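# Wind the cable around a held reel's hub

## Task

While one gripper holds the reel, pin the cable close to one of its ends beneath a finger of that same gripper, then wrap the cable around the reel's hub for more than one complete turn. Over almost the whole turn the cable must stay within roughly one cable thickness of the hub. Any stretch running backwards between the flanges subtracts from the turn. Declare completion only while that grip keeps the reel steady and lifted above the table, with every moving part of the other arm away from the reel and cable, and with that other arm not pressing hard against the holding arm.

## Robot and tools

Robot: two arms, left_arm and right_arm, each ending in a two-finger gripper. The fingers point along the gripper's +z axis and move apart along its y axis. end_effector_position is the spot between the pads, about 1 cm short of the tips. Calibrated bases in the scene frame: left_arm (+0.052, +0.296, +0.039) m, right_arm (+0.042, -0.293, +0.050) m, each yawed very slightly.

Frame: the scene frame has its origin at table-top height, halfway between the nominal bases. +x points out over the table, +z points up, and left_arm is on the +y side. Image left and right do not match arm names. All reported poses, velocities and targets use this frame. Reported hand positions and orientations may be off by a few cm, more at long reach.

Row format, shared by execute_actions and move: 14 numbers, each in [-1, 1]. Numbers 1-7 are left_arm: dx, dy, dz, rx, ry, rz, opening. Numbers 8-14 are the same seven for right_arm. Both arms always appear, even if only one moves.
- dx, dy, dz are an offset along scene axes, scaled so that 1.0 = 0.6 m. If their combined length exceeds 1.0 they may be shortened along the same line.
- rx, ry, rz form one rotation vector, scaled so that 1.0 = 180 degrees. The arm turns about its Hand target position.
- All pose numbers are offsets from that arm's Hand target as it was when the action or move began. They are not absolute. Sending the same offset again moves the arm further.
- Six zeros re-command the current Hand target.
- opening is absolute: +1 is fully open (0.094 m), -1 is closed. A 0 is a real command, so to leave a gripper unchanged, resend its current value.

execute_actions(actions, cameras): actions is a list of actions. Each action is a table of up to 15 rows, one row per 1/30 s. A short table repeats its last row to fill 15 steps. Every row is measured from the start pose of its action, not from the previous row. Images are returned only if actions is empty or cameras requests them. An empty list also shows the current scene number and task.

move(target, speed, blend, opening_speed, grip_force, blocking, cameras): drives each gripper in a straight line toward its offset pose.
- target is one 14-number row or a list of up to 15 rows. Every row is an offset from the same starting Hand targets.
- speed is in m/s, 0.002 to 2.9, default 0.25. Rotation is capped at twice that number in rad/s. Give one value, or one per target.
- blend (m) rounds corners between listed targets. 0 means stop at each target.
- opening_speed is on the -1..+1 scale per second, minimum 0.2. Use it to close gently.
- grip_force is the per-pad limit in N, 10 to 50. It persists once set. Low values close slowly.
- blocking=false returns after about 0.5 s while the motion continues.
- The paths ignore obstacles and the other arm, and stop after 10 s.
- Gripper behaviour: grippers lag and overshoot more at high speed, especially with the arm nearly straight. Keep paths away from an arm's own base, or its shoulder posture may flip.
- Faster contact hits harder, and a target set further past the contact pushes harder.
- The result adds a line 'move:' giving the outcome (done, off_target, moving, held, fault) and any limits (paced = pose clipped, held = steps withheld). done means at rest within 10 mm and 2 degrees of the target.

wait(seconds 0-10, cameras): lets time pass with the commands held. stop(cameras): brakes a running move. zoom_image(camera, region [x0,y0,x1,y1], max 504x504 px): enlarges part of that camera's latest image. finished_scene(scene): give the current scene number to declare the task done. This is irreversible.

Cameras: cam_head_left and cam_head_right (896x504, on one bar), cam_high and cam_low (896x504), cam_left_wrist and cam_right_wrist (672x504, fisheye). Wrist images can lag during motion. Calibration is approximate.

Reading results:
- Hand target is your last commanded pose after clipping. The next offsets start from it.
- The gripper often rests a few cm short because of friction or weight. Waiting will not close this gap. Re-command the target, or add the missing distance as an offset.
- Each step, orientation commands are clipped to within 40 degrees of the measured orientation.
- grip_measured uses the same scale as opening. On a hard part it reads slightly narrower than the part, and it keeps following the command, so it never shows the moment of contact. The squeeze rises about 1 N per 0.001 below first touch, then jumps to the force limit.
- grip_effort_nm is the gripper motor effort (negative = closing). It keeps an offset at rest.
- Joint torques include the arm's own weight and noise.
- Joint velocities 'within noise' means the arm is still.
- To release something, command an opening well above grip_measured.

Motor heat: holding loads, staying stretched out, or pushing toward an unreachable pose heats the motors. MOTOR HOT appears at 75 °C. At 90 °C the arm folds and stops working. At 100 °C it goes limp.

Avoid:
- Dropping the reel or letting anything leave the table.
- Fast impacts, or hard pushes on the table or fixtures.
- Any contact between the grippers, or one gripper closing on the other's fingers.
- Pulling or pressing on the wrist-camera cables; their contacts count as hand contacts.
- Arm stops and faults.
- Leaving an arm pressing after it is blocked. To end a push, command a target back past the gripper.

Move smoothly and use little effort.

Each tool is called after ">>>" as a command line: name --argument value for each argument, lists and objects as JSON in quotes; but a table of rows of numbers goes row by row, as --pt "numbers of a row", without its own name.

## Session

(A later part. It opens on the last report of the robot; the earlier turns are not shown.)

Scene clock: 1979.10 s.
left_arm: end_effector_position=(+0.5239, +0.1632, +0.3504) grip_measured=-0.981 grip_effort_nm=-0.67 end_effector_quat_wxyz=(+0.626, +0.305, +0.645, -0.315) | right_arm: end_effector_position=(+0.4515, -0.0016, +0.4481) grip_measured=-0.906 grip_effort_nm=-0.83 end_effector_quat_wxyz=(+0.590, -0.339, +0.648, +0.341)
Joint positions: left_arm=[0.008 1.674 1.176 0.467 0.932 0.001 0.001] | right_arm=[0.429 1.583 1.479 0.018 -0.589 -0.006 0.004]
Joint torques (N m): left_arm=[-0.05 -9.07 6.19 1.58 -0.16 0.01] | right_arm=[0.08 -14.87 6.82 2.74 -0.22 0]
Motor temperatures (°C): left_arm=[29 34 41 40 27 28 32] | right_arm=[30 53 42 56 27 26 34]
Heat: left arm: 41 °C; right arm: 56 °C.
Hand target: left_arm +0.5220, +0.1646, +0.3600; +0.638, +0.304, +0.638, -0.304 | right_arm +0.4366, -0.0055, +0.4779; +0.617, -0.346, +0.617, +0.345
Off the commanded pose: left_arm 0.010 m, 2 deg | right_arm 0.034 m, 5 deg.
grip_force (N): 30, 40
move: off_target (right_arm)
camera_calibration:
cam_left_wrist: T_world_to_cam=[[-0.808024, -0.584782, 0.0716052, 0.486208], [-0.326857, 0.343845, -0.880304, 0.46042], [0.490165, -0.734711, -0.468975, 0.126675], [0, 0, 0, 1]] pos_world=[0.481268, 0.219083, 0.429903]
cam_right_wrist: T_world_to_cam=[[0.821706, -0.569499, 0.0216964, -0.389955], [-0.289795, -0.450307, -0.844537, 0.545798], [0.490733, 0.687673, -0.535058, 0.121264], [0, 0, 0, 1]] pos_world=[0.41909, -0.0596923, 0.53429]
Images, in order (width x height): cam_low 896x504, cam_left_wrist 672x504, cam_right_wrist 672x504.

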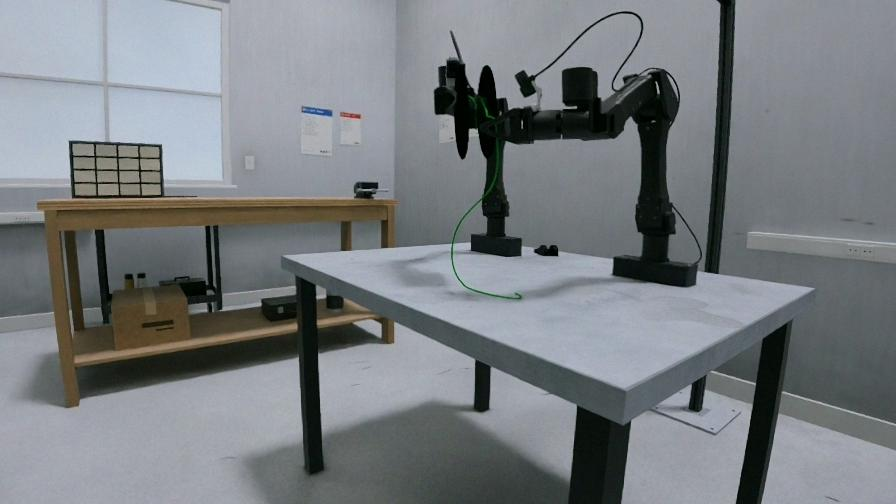

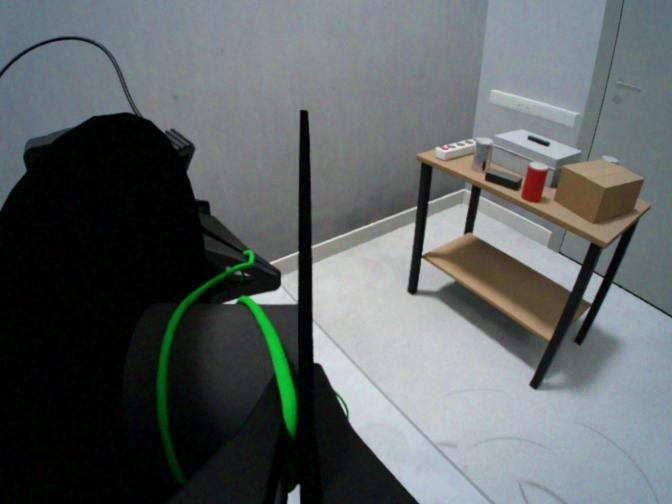

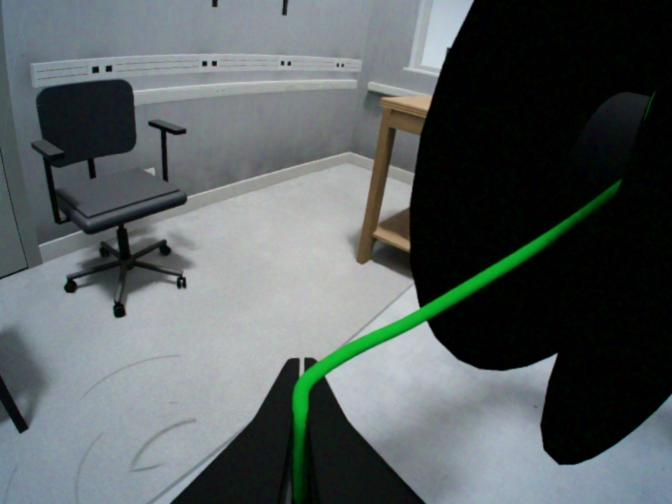

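>>> move --target '[-0.01, -0.008, -0.045, 0, 0, 0, -1, 0, 0, 0, 0, 0, 0, -1]' --speed 0.04 --cameras '["cam_low", "cam_left_wrist", "cam_right_wrist"]'

Scene clock: 1999.07 s.
left_arm: end_effector_position=(+0.5148, +0.1568, +0.3287) grip_measured=-0.981 grip_effort_nm=-0.67 end_effector_quat_wxyz=(+0.629, +0.311, +0.639, -0.316) | right_arm: end_effector_position=(+0.4514, -0.0016, +0.4464) grip_measured=-0.906 grip_effort_nm=-0.83 end_effector_quat_wxyz=(+0.587, -0.339, +0.651, +0.341)
Joint positions: left_arm=[-0.006 1.674 1.075 0.583 0.928 0.001 0.001] | right_arm=[0.429 1.583 1.479 0.011 -0.589 -0.006 0.004]
Joint torques (N m): left_arm=[0.02 -8.25 5.9 1.56 -0.24 0] | right_arm=[0.06 -14.93 6.79 2.83 -0.22 0]
Motor temperatures (°C): left_arm=[29 35 41 40 27 28 32] | right_arm=[30 53 42 55 27 26 34]
Heat: left arm: 41 °C; right arm: 55 °C.
Hand target: left_arm +0.5160, +0.1597, +0.3330; +0.638, +0.305, +0.638, -0.304 | right_arm +0.4366, -0.0055, +0.4779; +0.617, -0.346, +0.617, +0.345
Off the commanded pose: left_arm 0.005 m, 2 deg | right_arm 0.035 m, 5 deg.
grip_force (N): 30, 40
move: off_target (right_arm)
camera_calibration:
cam_left_wrist: T_world_to_cam=[[-0.815019, -0.57642, 0.0590273, 0.482985], [-0.30981, 0.347417, -0.885053, 0.432827], [0.489656, -0.739622, -0.461732, 0.114861], [0, 0, 0, 1]] pos_world=[0.471494, 0.212985, 0.4076]
cam_right_wrist: T_world_to_cam=[[0.821816, -0.569476, 0.017742, -0.388164], [-0.29568, -0.452903, -0.841101, 0.545439], [0.487023, 0.685985, -0.540586, 0.124597], [0, 0, 0, 1]] pos_world=[0.419593, -0.0594906, 0.533012]
Images, in order (width x height): cam_low 896x504, cam_left_wrist 672x504, cam_right_wrist 672x504.

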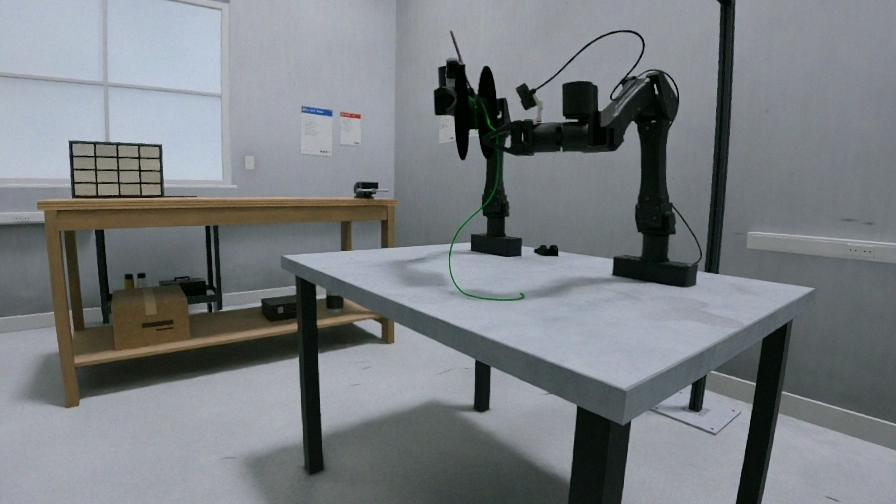

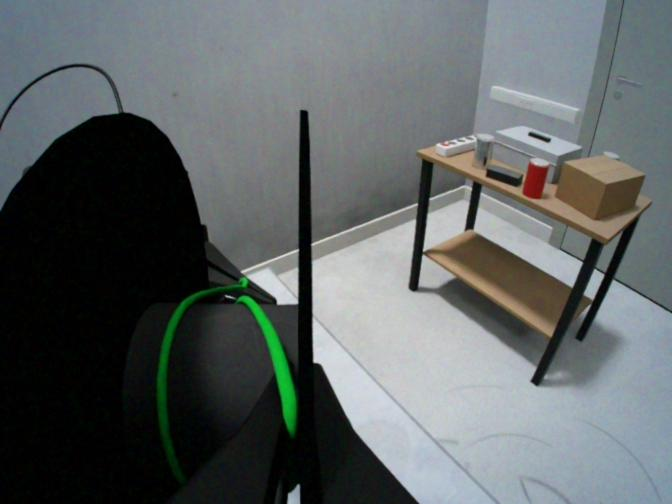

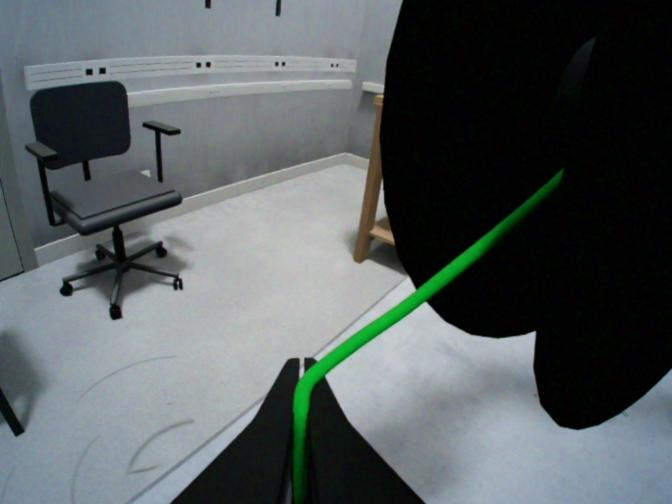

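>>> move --target '[0.004, 0.006, -0.025, 0, 0, 0, -1, 0, 0, 0, 0, 0, 0, -1]' --speed 0.03 --cameras '["cam_left_wrist", "cam_right_wrist"]'

Scene clock: 2004.00 s.
left_arm: end_effector_position=(+0.5122, +0.1568, +0.3270) grip_measured=-0.981 grip_effort_nm=-0.67 end_effector_quat_wxyz=(+0.638, +0.316, +0.629, -0.311) | right_arm: end_effector_position=(+0.4514, -0.0016, +0.4464) grip_measured=-0.906 grip_effort_nm=-0.83 end_effector_quat_wxyz=(+0.587, -0.339, +0.651, +0.341)
Joint positions: left_arm=[-0.006 1.674 1.045 0.643 0.927 0.001 0.001] | right_arm=[0.429 1.583 1.479 0.011 -0.589 -0.006 0.004]
Joint torques (N m): left_arm=[0.88 -6.04 5.75 1.53 -0.16 0.02] | right_arm=[0.09 -14.94 6.82 2.82 -0.22 0.01]
Motor temperatures (°C): left_arm=[29 35 41 40 27 28 32] | right_arm=[30 54 42 55 27 26 34]
Heat: left arm: 41 °C; right arm: 55 °C.
Hand target: left_arm +0.5184, +0.1633, +0.3181; +0.638, +0.305, +0.638, -0.304 | right_arm +0.4366, -0.0055, +0.4780; +0.617, -0.346, +0.617, +0.345
Off the commanded pose: left_arm 0.013 m, 2 deg | right_arm 0.035 m, 5 deg.
grip_force (N): 30, 40
move: off_target (left_arm, right_arm)
camera_calibration:
cam_left_wrist: T_world_to_cam=[[-0.815974, -0.577049, 0.0346595, 0.489501], [-0.283682, 0.347457, -0.893755, 0.419935], [0.503698, -0.739113, -0.447214, 0.103406], [0, 0, 0, 1]] pos_world=[0.466463, 0.212985, 0.404598]
cam_right_wrist: T_world_to_cam=[[0.821816, -0.569476, 0.017742, -0.388164], [-0.29568, -0.452903, -0.841101, 0.545439], [0.487023, 0.685985, -0.540586, 0.124597], [0, 0, 0, 1]] pos_world=[0.419593, -0.0594906, 0.533012]
Images, in order (width x height): cam_left_wrist 672x504, cam_right_wrist 672x504.

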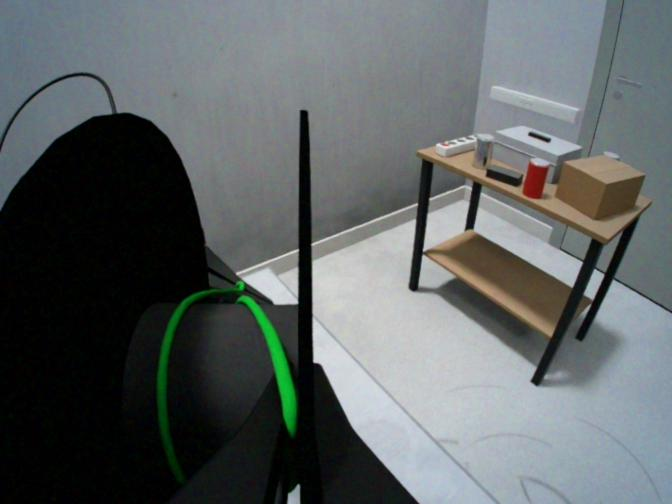

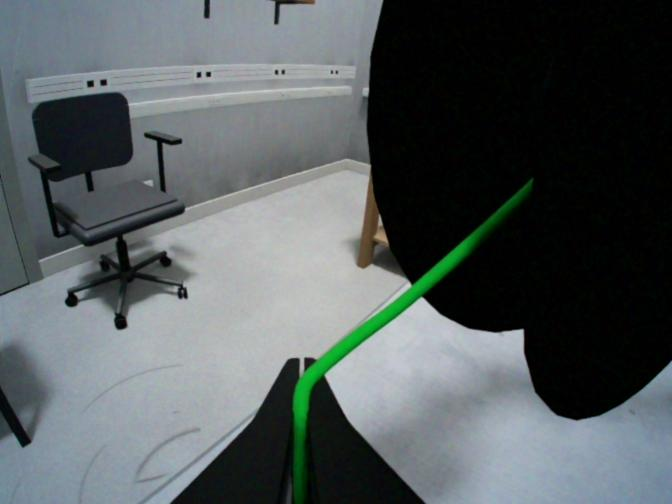

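>>> move --target '[0.004, 0.006, -0.025, 0, 0, 0, -1, 0, 0, 0, 0, 0, 0, -1]' --speed 0.03 --cameras '["cam_low", "cam_left_wrist", "cam_right_wrist"]'

Scene clock: 2006.67 s.
left_arm: end_effector_position=(+0.5128, +0.1553, +0.3154) grip_measured=-0.981 grip_effort_nm=-0.67 end_effector_quat_wxyz=(+0.641, +0.323, +0.622, -0.313) | right_arm: end_effector_position=(+0.4512, -0.0017, +0.4401) grip_measured=-0.906 grip_effort_nm=-0.83 end_effector_quat_wxyz=(+0.580, -0.339, +0.658, +0.341)
Joint positions: left_arm=[-0.006 1.707 1.02 0.716 0.942 0.001 0.001] | right_arm=[0.429 1.583 1.472 -0.004 -0.589 -0.007 0.004]
Joint torques (N m): left_arm=[1.7 -6.23 5.5 1.43 -0.24 -0.01] | right_arm=[0.06 -15.19 7.1 2.98 -0.22 0.02]
Motor temperatures (°C): left_arm=[29 35 41 40 27 28 32] | right_arm=[30 54 42 55 27 26 34]
Heat: left arm: 41 °C; right arm: 55 °C.
Hand target: left_arm +0.5208, +0.1669, +0.3030; +0.638, +0.305, +0.638, -0.304 | right_arm +0.4366, -0.0055, +0.4780; +0.617, -0.346, +0.617, +0.345
Off the commanded pose: left_arm 0.019 m, 3 deg | right_arm 0.041 m, 6 deg.
grip_force (N): 30, 40
move: off_target (left_arm, right_arm)
camera_calibration:
cam_left_wrist: T_world_to_cam=[[-0.824657, -0.565223, 0.0215262, 0.49637], [-0.264595, 0.351848, -0.897882, 0.401124], [0.49993, -0.746141, -0.439709, 0.0973833], [0, 0, 0, 1]] pos_world=[0.466786, 0.212087, 0.392297]
cam_right_wrist: T_world_to_cam=[[0.822152, -0.569216, 0.00773401, -0.383673], [-0.31114, -0.460692, -0.831237, 0.542694], [0.476716, 0.680996, -0.555865, 0.132758], [0, 0, 0, 1]] pos_world=[0.421004, -0.058786, 0.52787]
Images, in order (width x height): cam_low 896x504, cam_left_wrist 672x504, cam_right_wrist 672x504.

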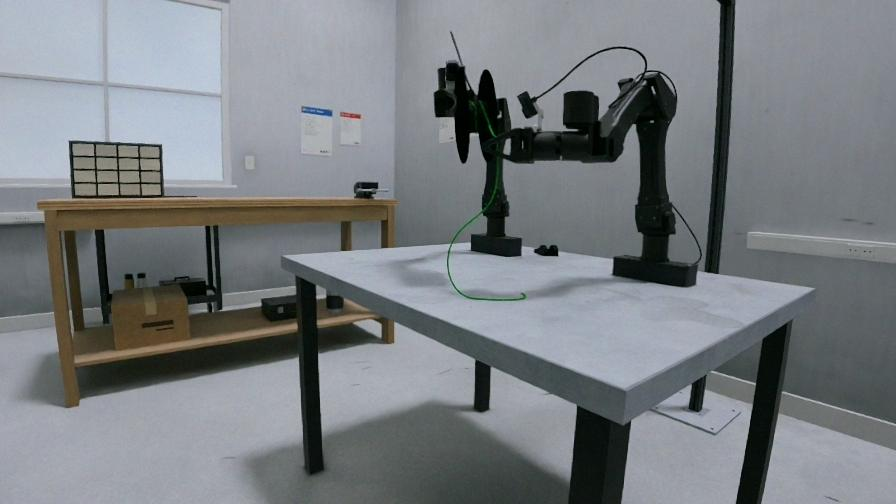

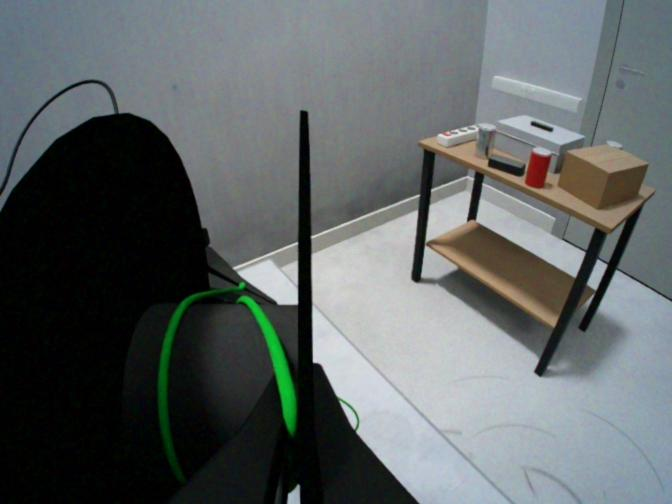

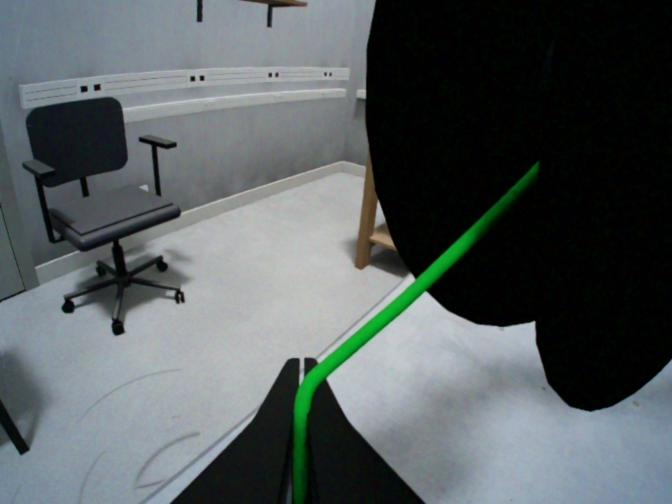

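>>> move --target '[0, 0, 0, 0, 0, 0, -0.5, 0, 0, 0, 0, 0, 0, -1]' --speed 0.03 --opening_speed 0.25 --cameras '["cam_high", "cam_low", "cam_left_wrist", "cam_right_wrist"]'

Scene clock: 2039.47 s.
left_arm: end_effector_position=(+0.5170, +0.1622, +0.3094) grip_measured=-0.503 grip_effort_nm=0.12 end_effector_quat_wxyz=(+0.640, +0.313, +0.630, -0.308) | right_arm: end_effector_position=(+0.4512, -0.0016, +0.4414) grip_measured=-0.906 grip_effort_nm=-0.83 end_effector_quat_wxyz=(+0.582, -0.339, +0.656, +0.342)
Joint positions: left_arm=[0.006 1.717 1.016 0.716 0.932 0.001 0.023] | right_arm=[0.429 1.583 1.472 0.002 -0.59 -0.007 0.004]
Joint torques (N m): left_arm=[0.77 -6.75 5.96 1.41 -0.1 0] | right_arm=[0.06 -15.1 7.09 2.92 -0.21 0.02]
Motor temperatures (°C): left_arm=[29 33 40 39 27 28 32] | right_arm=[30 55 43 57 27 26 34]
Heat: left arm: 40 °C; right arm: 57 °C.
Hand target: left_arm +0.5209, +0.1670, +0.3030; +0.638, +0.304, +0.638, -0.304 | right_arm +0.4366, -0.0055, +0.4780; +0.617, -0.346, +0.617, +0.345
Off the commanded pose: left_arm 0.009 m, 1 deg | right_arm 0.040 m, 6 deg.
grip_force (N): 30, 40
move: off_target (right_arm)
camera_calibration:
cam_left_wrist: T_world_to_cam=[[-0.811372, -0.583583, 0.033261, 0.496456], [-0.285005, 0.345288, -0.894175, 0.404853], [0.510341, -0.734988, -0.446481, 0.0927267], [0, 0, 0, 1]] pos_world=[0.470874, 0.218085, 0.386898]
cam_right_wrist: T_world_to_cam=[[0.822531, -0.568616, 0.0108641, -0.385189], [-0.306171, -0.458827, -0.834109, 0.542877], [0.479272, 0.682754, -0.551493, 0.130283], [0, 0, 0, 1]] pos_world=[0.420602, -0.0588893, 0.528853]
Images, in order (width x height): cam_high 896x504, cam_low 896x504, cam_left_wrist 672x504, cam_right_wrist 672x504.

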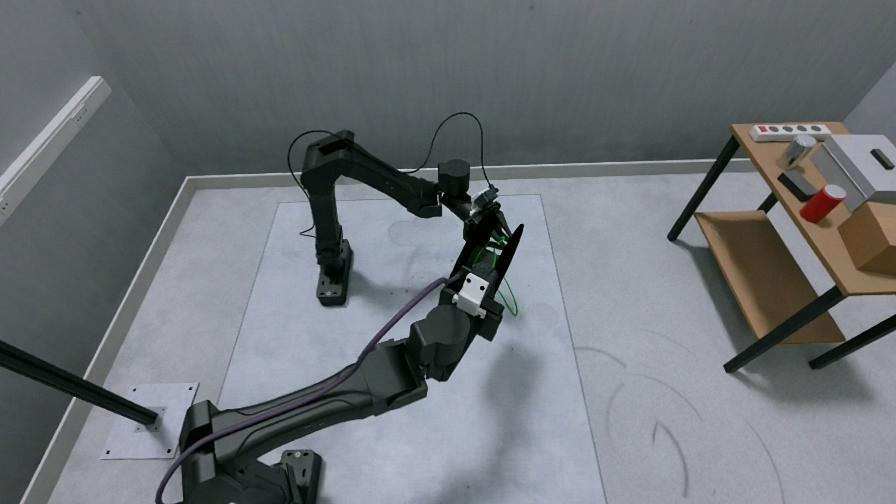

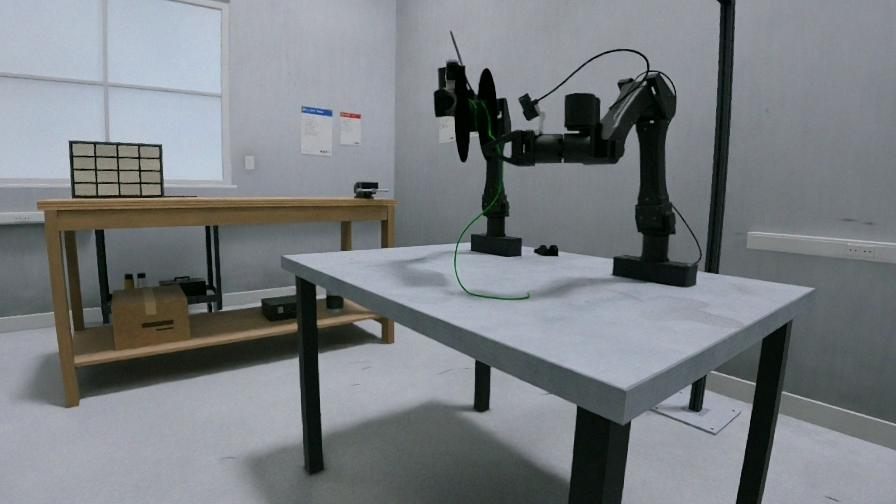

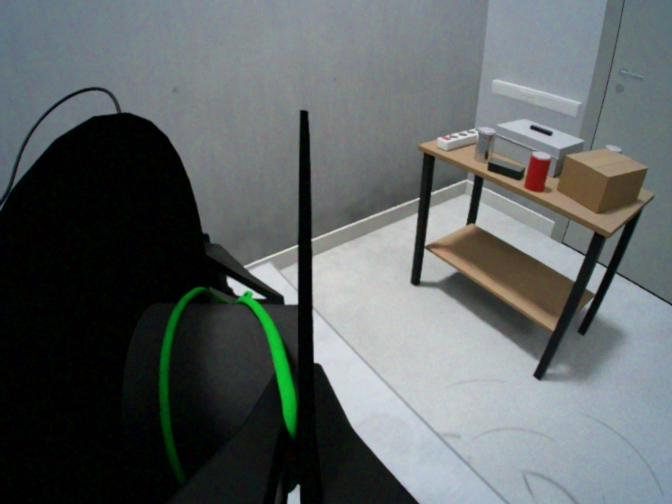

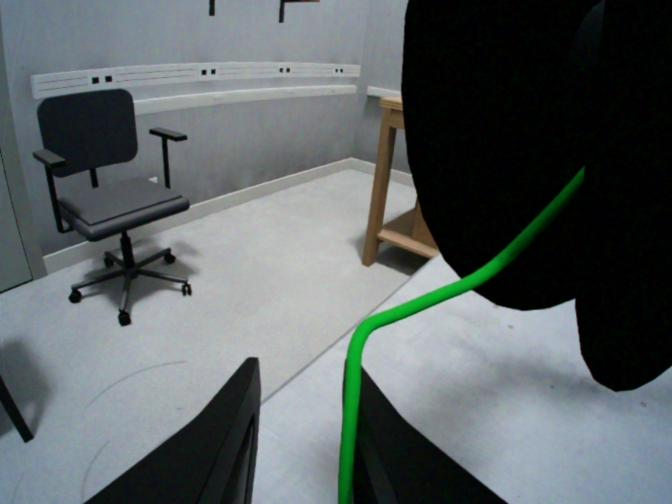

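>>> move --target '[-0.1, 0.13, 0, 0, 0, 0, -0.5, 0, 0, 0, 0, 0, 0, -1]' --speed 0.06 --cameras '["cam_head_left", "cam_high", "cam_low", "cam_left_wrist", "cam_right_wrist"]'

Scene clock: 2046.10 s.
left_arm: end_effector_position=(+0.4678, +0.2457, +0.2897) grip_measured=-0.503 grip_effort_nm=0.13 end_effector_quat_wxyz=(+0.627, +0.292, +0.651, -0.313) | right_arm: end_effector_position=(+0.4512, -0.0016, +0.4414) grip_measured=-0.906 grip_effort_nm=-0.83 end_effector_quat_wxyz=(+0.582, -0.339, +0.656, +0.342)
Joint positions: left_arm=[0.269 1.592 0.831 0.716 1.168 0.001 0.023] | right_arm=[0.429 1.583 1.472 0.002 -0.59 -0.007 0.004]
Joint torques (N m): left_arm=[0.51 -8.94 5.63 1.46 0.16 0.01] | right_arm=[0.06 -15.12 7.13 2.92 -0.23 0.02]
Motor temperatures (°C): left_arm=[29 33 41 39 27 28 32] | right_arm=[30 55 43 58 27 26 34]
Heat: left arm: 41 °C; right arm: 58 °C.
Hand target: left_arm +0.4608, +0.2449, +0.3030; +0.638, +0.305, +0.638, -0.304 | right_arm +0.4366, -0.0055, +0.4780; +0.617, -0.346, +0.617, +0.345
Off the commanded pose: left_arm 0.015 m, 3 deg | right_arm 0.040 m, 6 deg.
grip_force (N): 30, 40
move: off_target (left_arm, right_arm)
camera_calibration:
cam_left_wrist: T_world_to_cam=[[-0.792212, -0.60389, 0.0878419, 0.485985], [-0.345906, 0.325787, -0.879893, 0.373497], [0.502741, -0.727447, -0.466982, 0.178093], [0, 0, 0, 1]] pos_world=[0.424663, 0.301354, 0.369114]
cam_right_wrist: T_world_to_cam=[[0.822531, -0.568616, 0.0108641, -0.385189], [-0.306171, -0.458827, -0.834109, 0.542877], [0.479272, 0.682754, -0.551493, 0.130283], [0, 0, 0, 1]] pos_world=[0.420602, -0.0588893, 0.528853]
Images, in order (width x height): cam_head_left 896x504, cam_high 896x504, cam_low 896x504, cam_left_wrist 672x504, cam_right_wrist 672x504.

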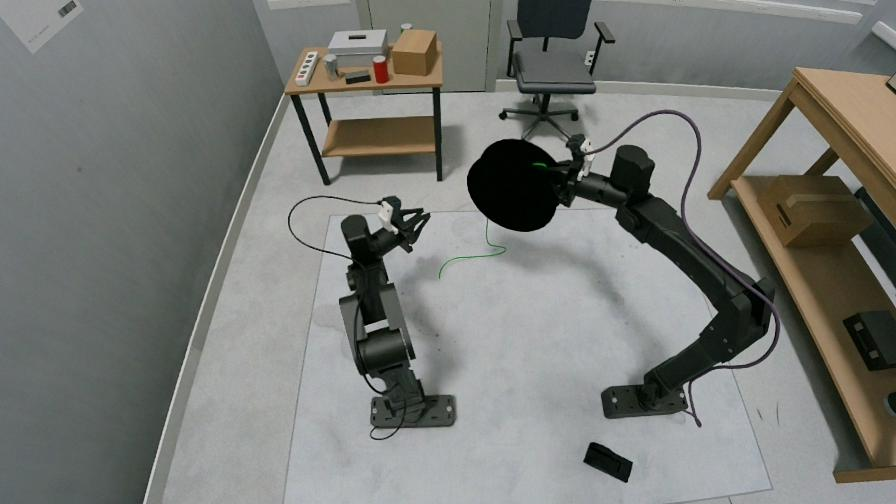

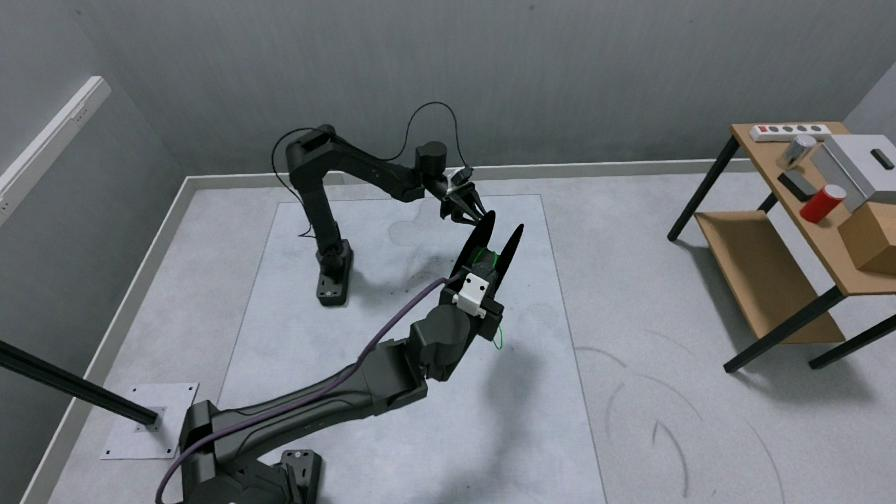

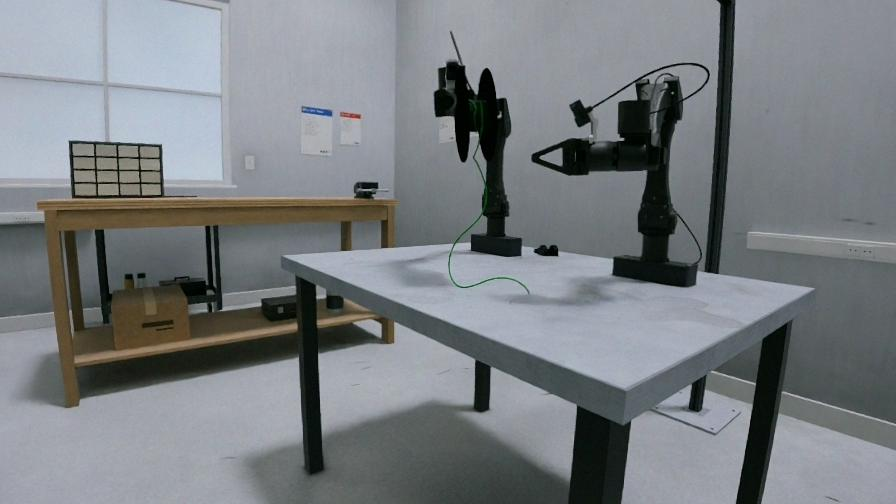

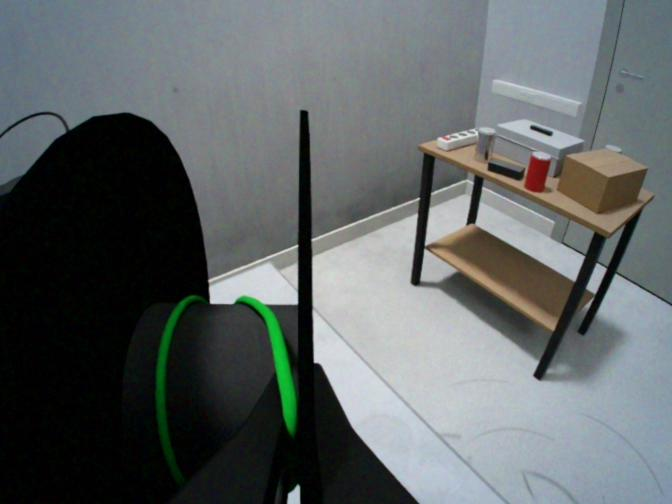

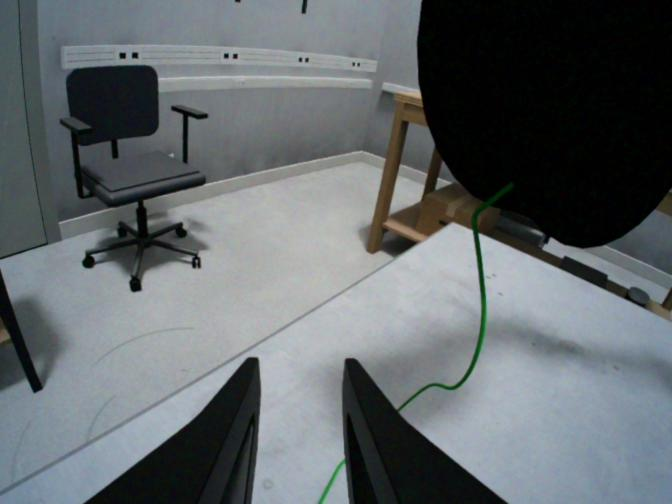

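>>> zoom_image --camera "cam_left_wrist" --region '[110, 270, 330, 504]'

>>> zoom_image --camera "cam_low" --region '[430, 50, 530, 170]'

>>> zoom_image --camera "cam_high" --region '[430, 190, 550, 330]'

>>> zoom_image --camera "cam_head_left" --region '[440, 110, 640, 300]'

Scaled by 2.154 from the camera's 672x504 image, which has a finer 960x720 frame.

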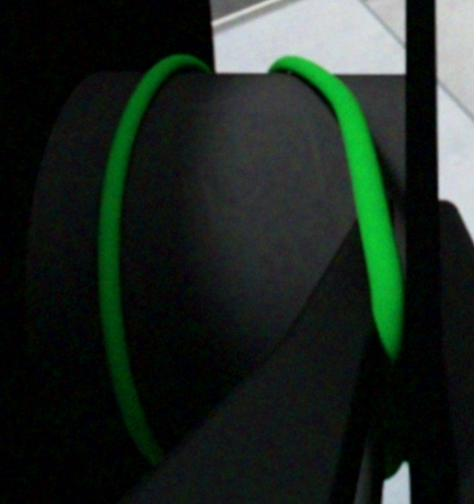

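Scaled by 4.200 from the camera's 896x504 image, which has a finer 1280x720 frame.

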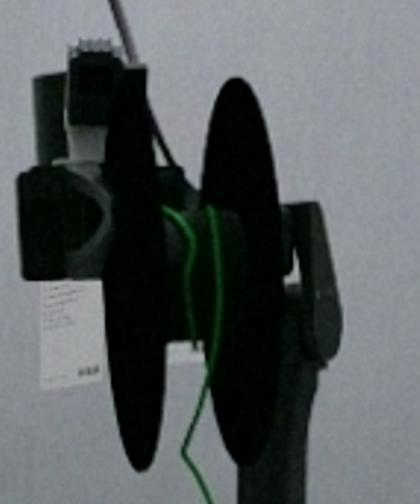

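Scaled by 3.600 from the camera's 896x504 image, which has a finer 1280x720 frame.

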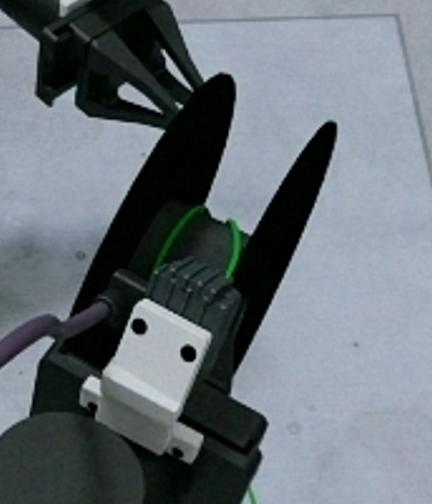

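Scaled by 2.520 from the camera's 896x504 image, which has a finer 1280x720 frame.

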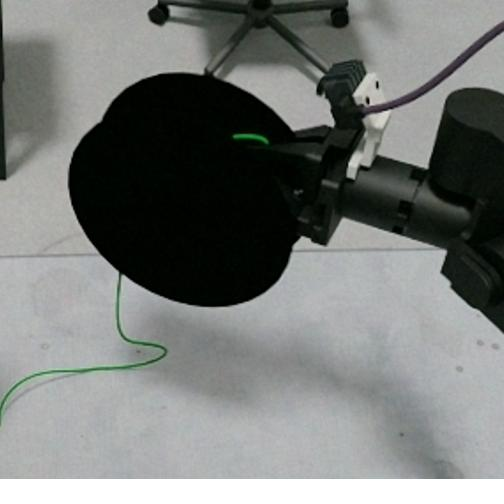

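>>> move --target '[-0.1333, 0.19, 0.0, 0, 0, 0.25, -0.5, 0, 0, 0, 0, 0, 0, -1]' --speed 0.15 --cameras '["cam_head_left", "cam_high", "cam_low", "cam_left_wrist"]'

Scene clock: 2067.57 s.
left_arm: end_effector_position=(+0.3834, +0.3561, +0.3000) grip_measured=-0.503 grip_effort_nm=0.13 end_effector_quat_wxyz=(+0.702, +0.041, +0.710, -0.045) | right_arm: end_effector_position=(+0.4512, -0.0016, +0.4414) grip_measured=-0.906 grip_effort_nm=-0.83 end_effector_quat_wxyz=(+0.582, -0.339, +0.656, +0.342)
Joint positions: left_arm=[0.473 0.917 0.418 0.486 0.612 0.001 0.023] | right_arm=[0.429 1.583 1.472 0.002 -0.59 -0.007 0.004]
Joint torques (N m): left_arm=[0.55 -2.77 6.49 1.56 -0.11 0.02] | right_arm=[0.08 -15.13 7.12 2.91 -0.21 0.01]
Motor temperatures (°C): left_arm=[29 35 41 39 27 28 31] | right_arm=[30 56 43 61 27 26 34]
Heat: left arm: 41 °C; right arm: 61 °C.
Hand target: left_arm +0.3809, +0.3590, +0.3031; +0.706, +0.037, +0.706, -0.037 | right_arm +0.4366, -0.0055, +0.4780; +0.617, -0.346, +0.617, +0.345
Off the commanded pose: left_arm 0.005 m, 1 deg | right_arm 0.040 m, 6 deg.
grip_force (N): 30, 40
move: off_target (right_arm)
camera_calibration:
cam_left_wrist: T_world_to_cam=[[-0.15853, -0.985904, 0.0534945, 0.388312], [-0.464995, 0.026755, -0.884909, 0.471081], [0.871004, -0.165159, -0.462682, -0.0371641], [0, 0, 0, 1]] pos_world=[0.312979, 0.364096, 0.378896]
Images, in order (width x height): cam_head_left 896x504, cam_high 896x504, cam_low 896x504, cam_left_wrist 672x504.

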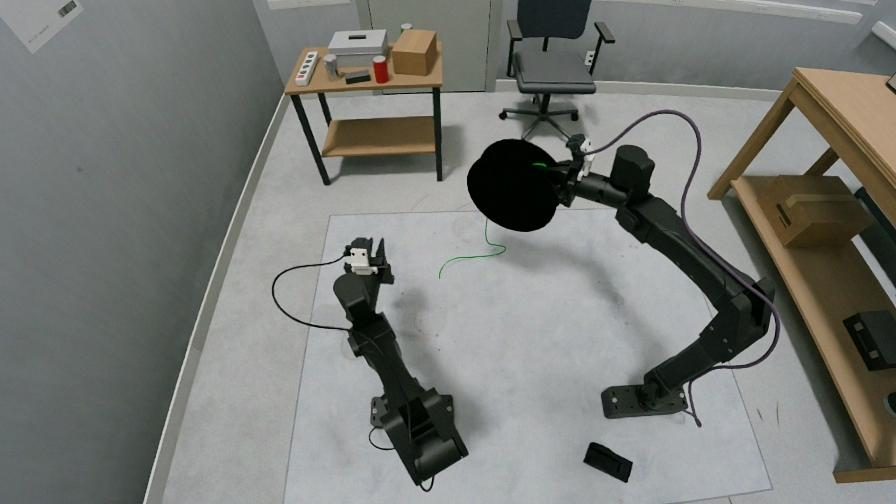

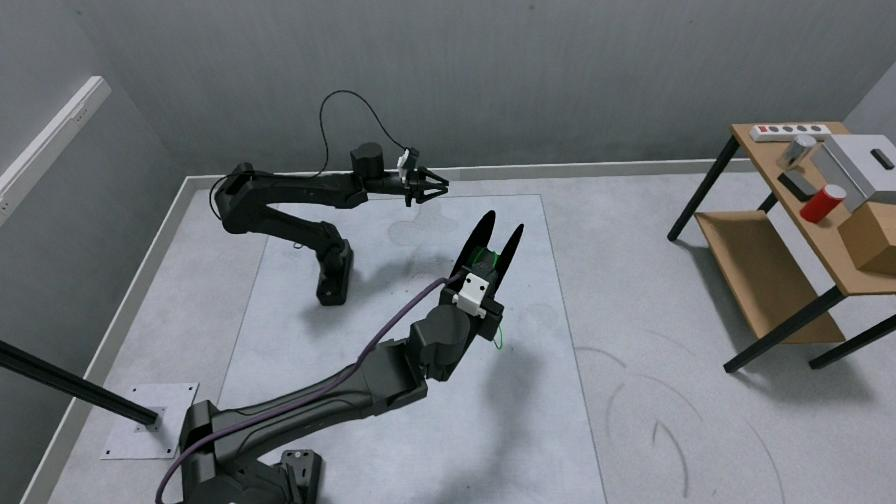

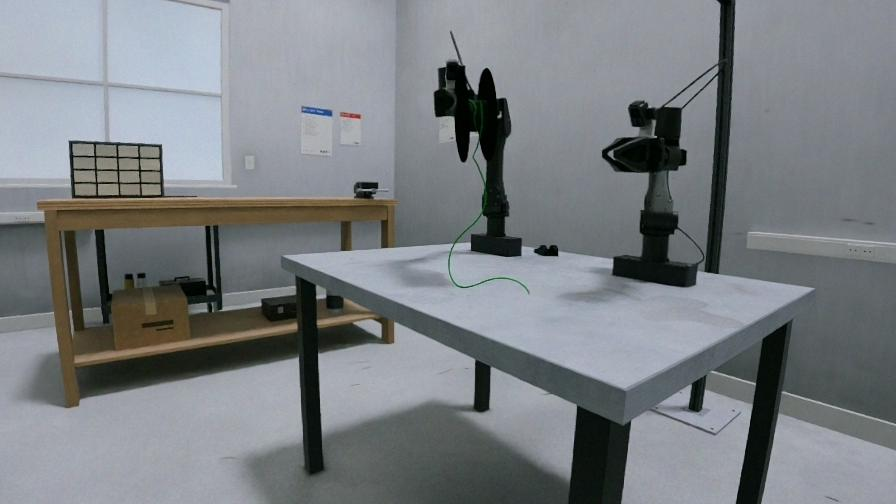

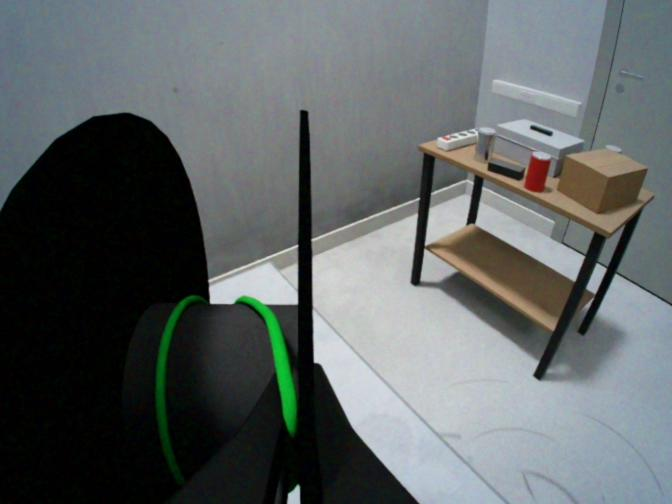

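>>> zoom_image --camera "cam_low" --region '[455, 85, 505, 165]'

>>> zoom_image --camera "cam_high" --region '[455, 230, 515, 290]'

Scaled by 6.300 from the camera's 896x504 image, which has a finer 1280x720 frame.

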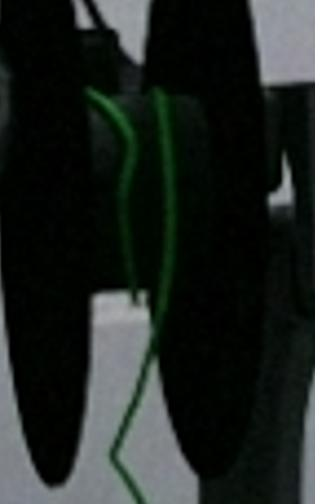

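Scaled by 8.400 from the camera's 896x504 image, which has a finer 1280x720 frame.

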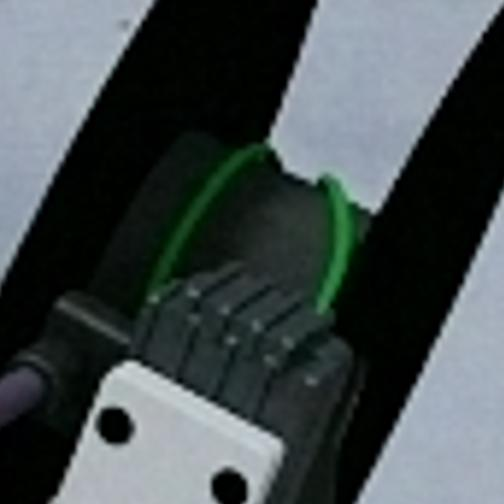

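>>> finished_scene --scene 1

The scene is finished: the task was done.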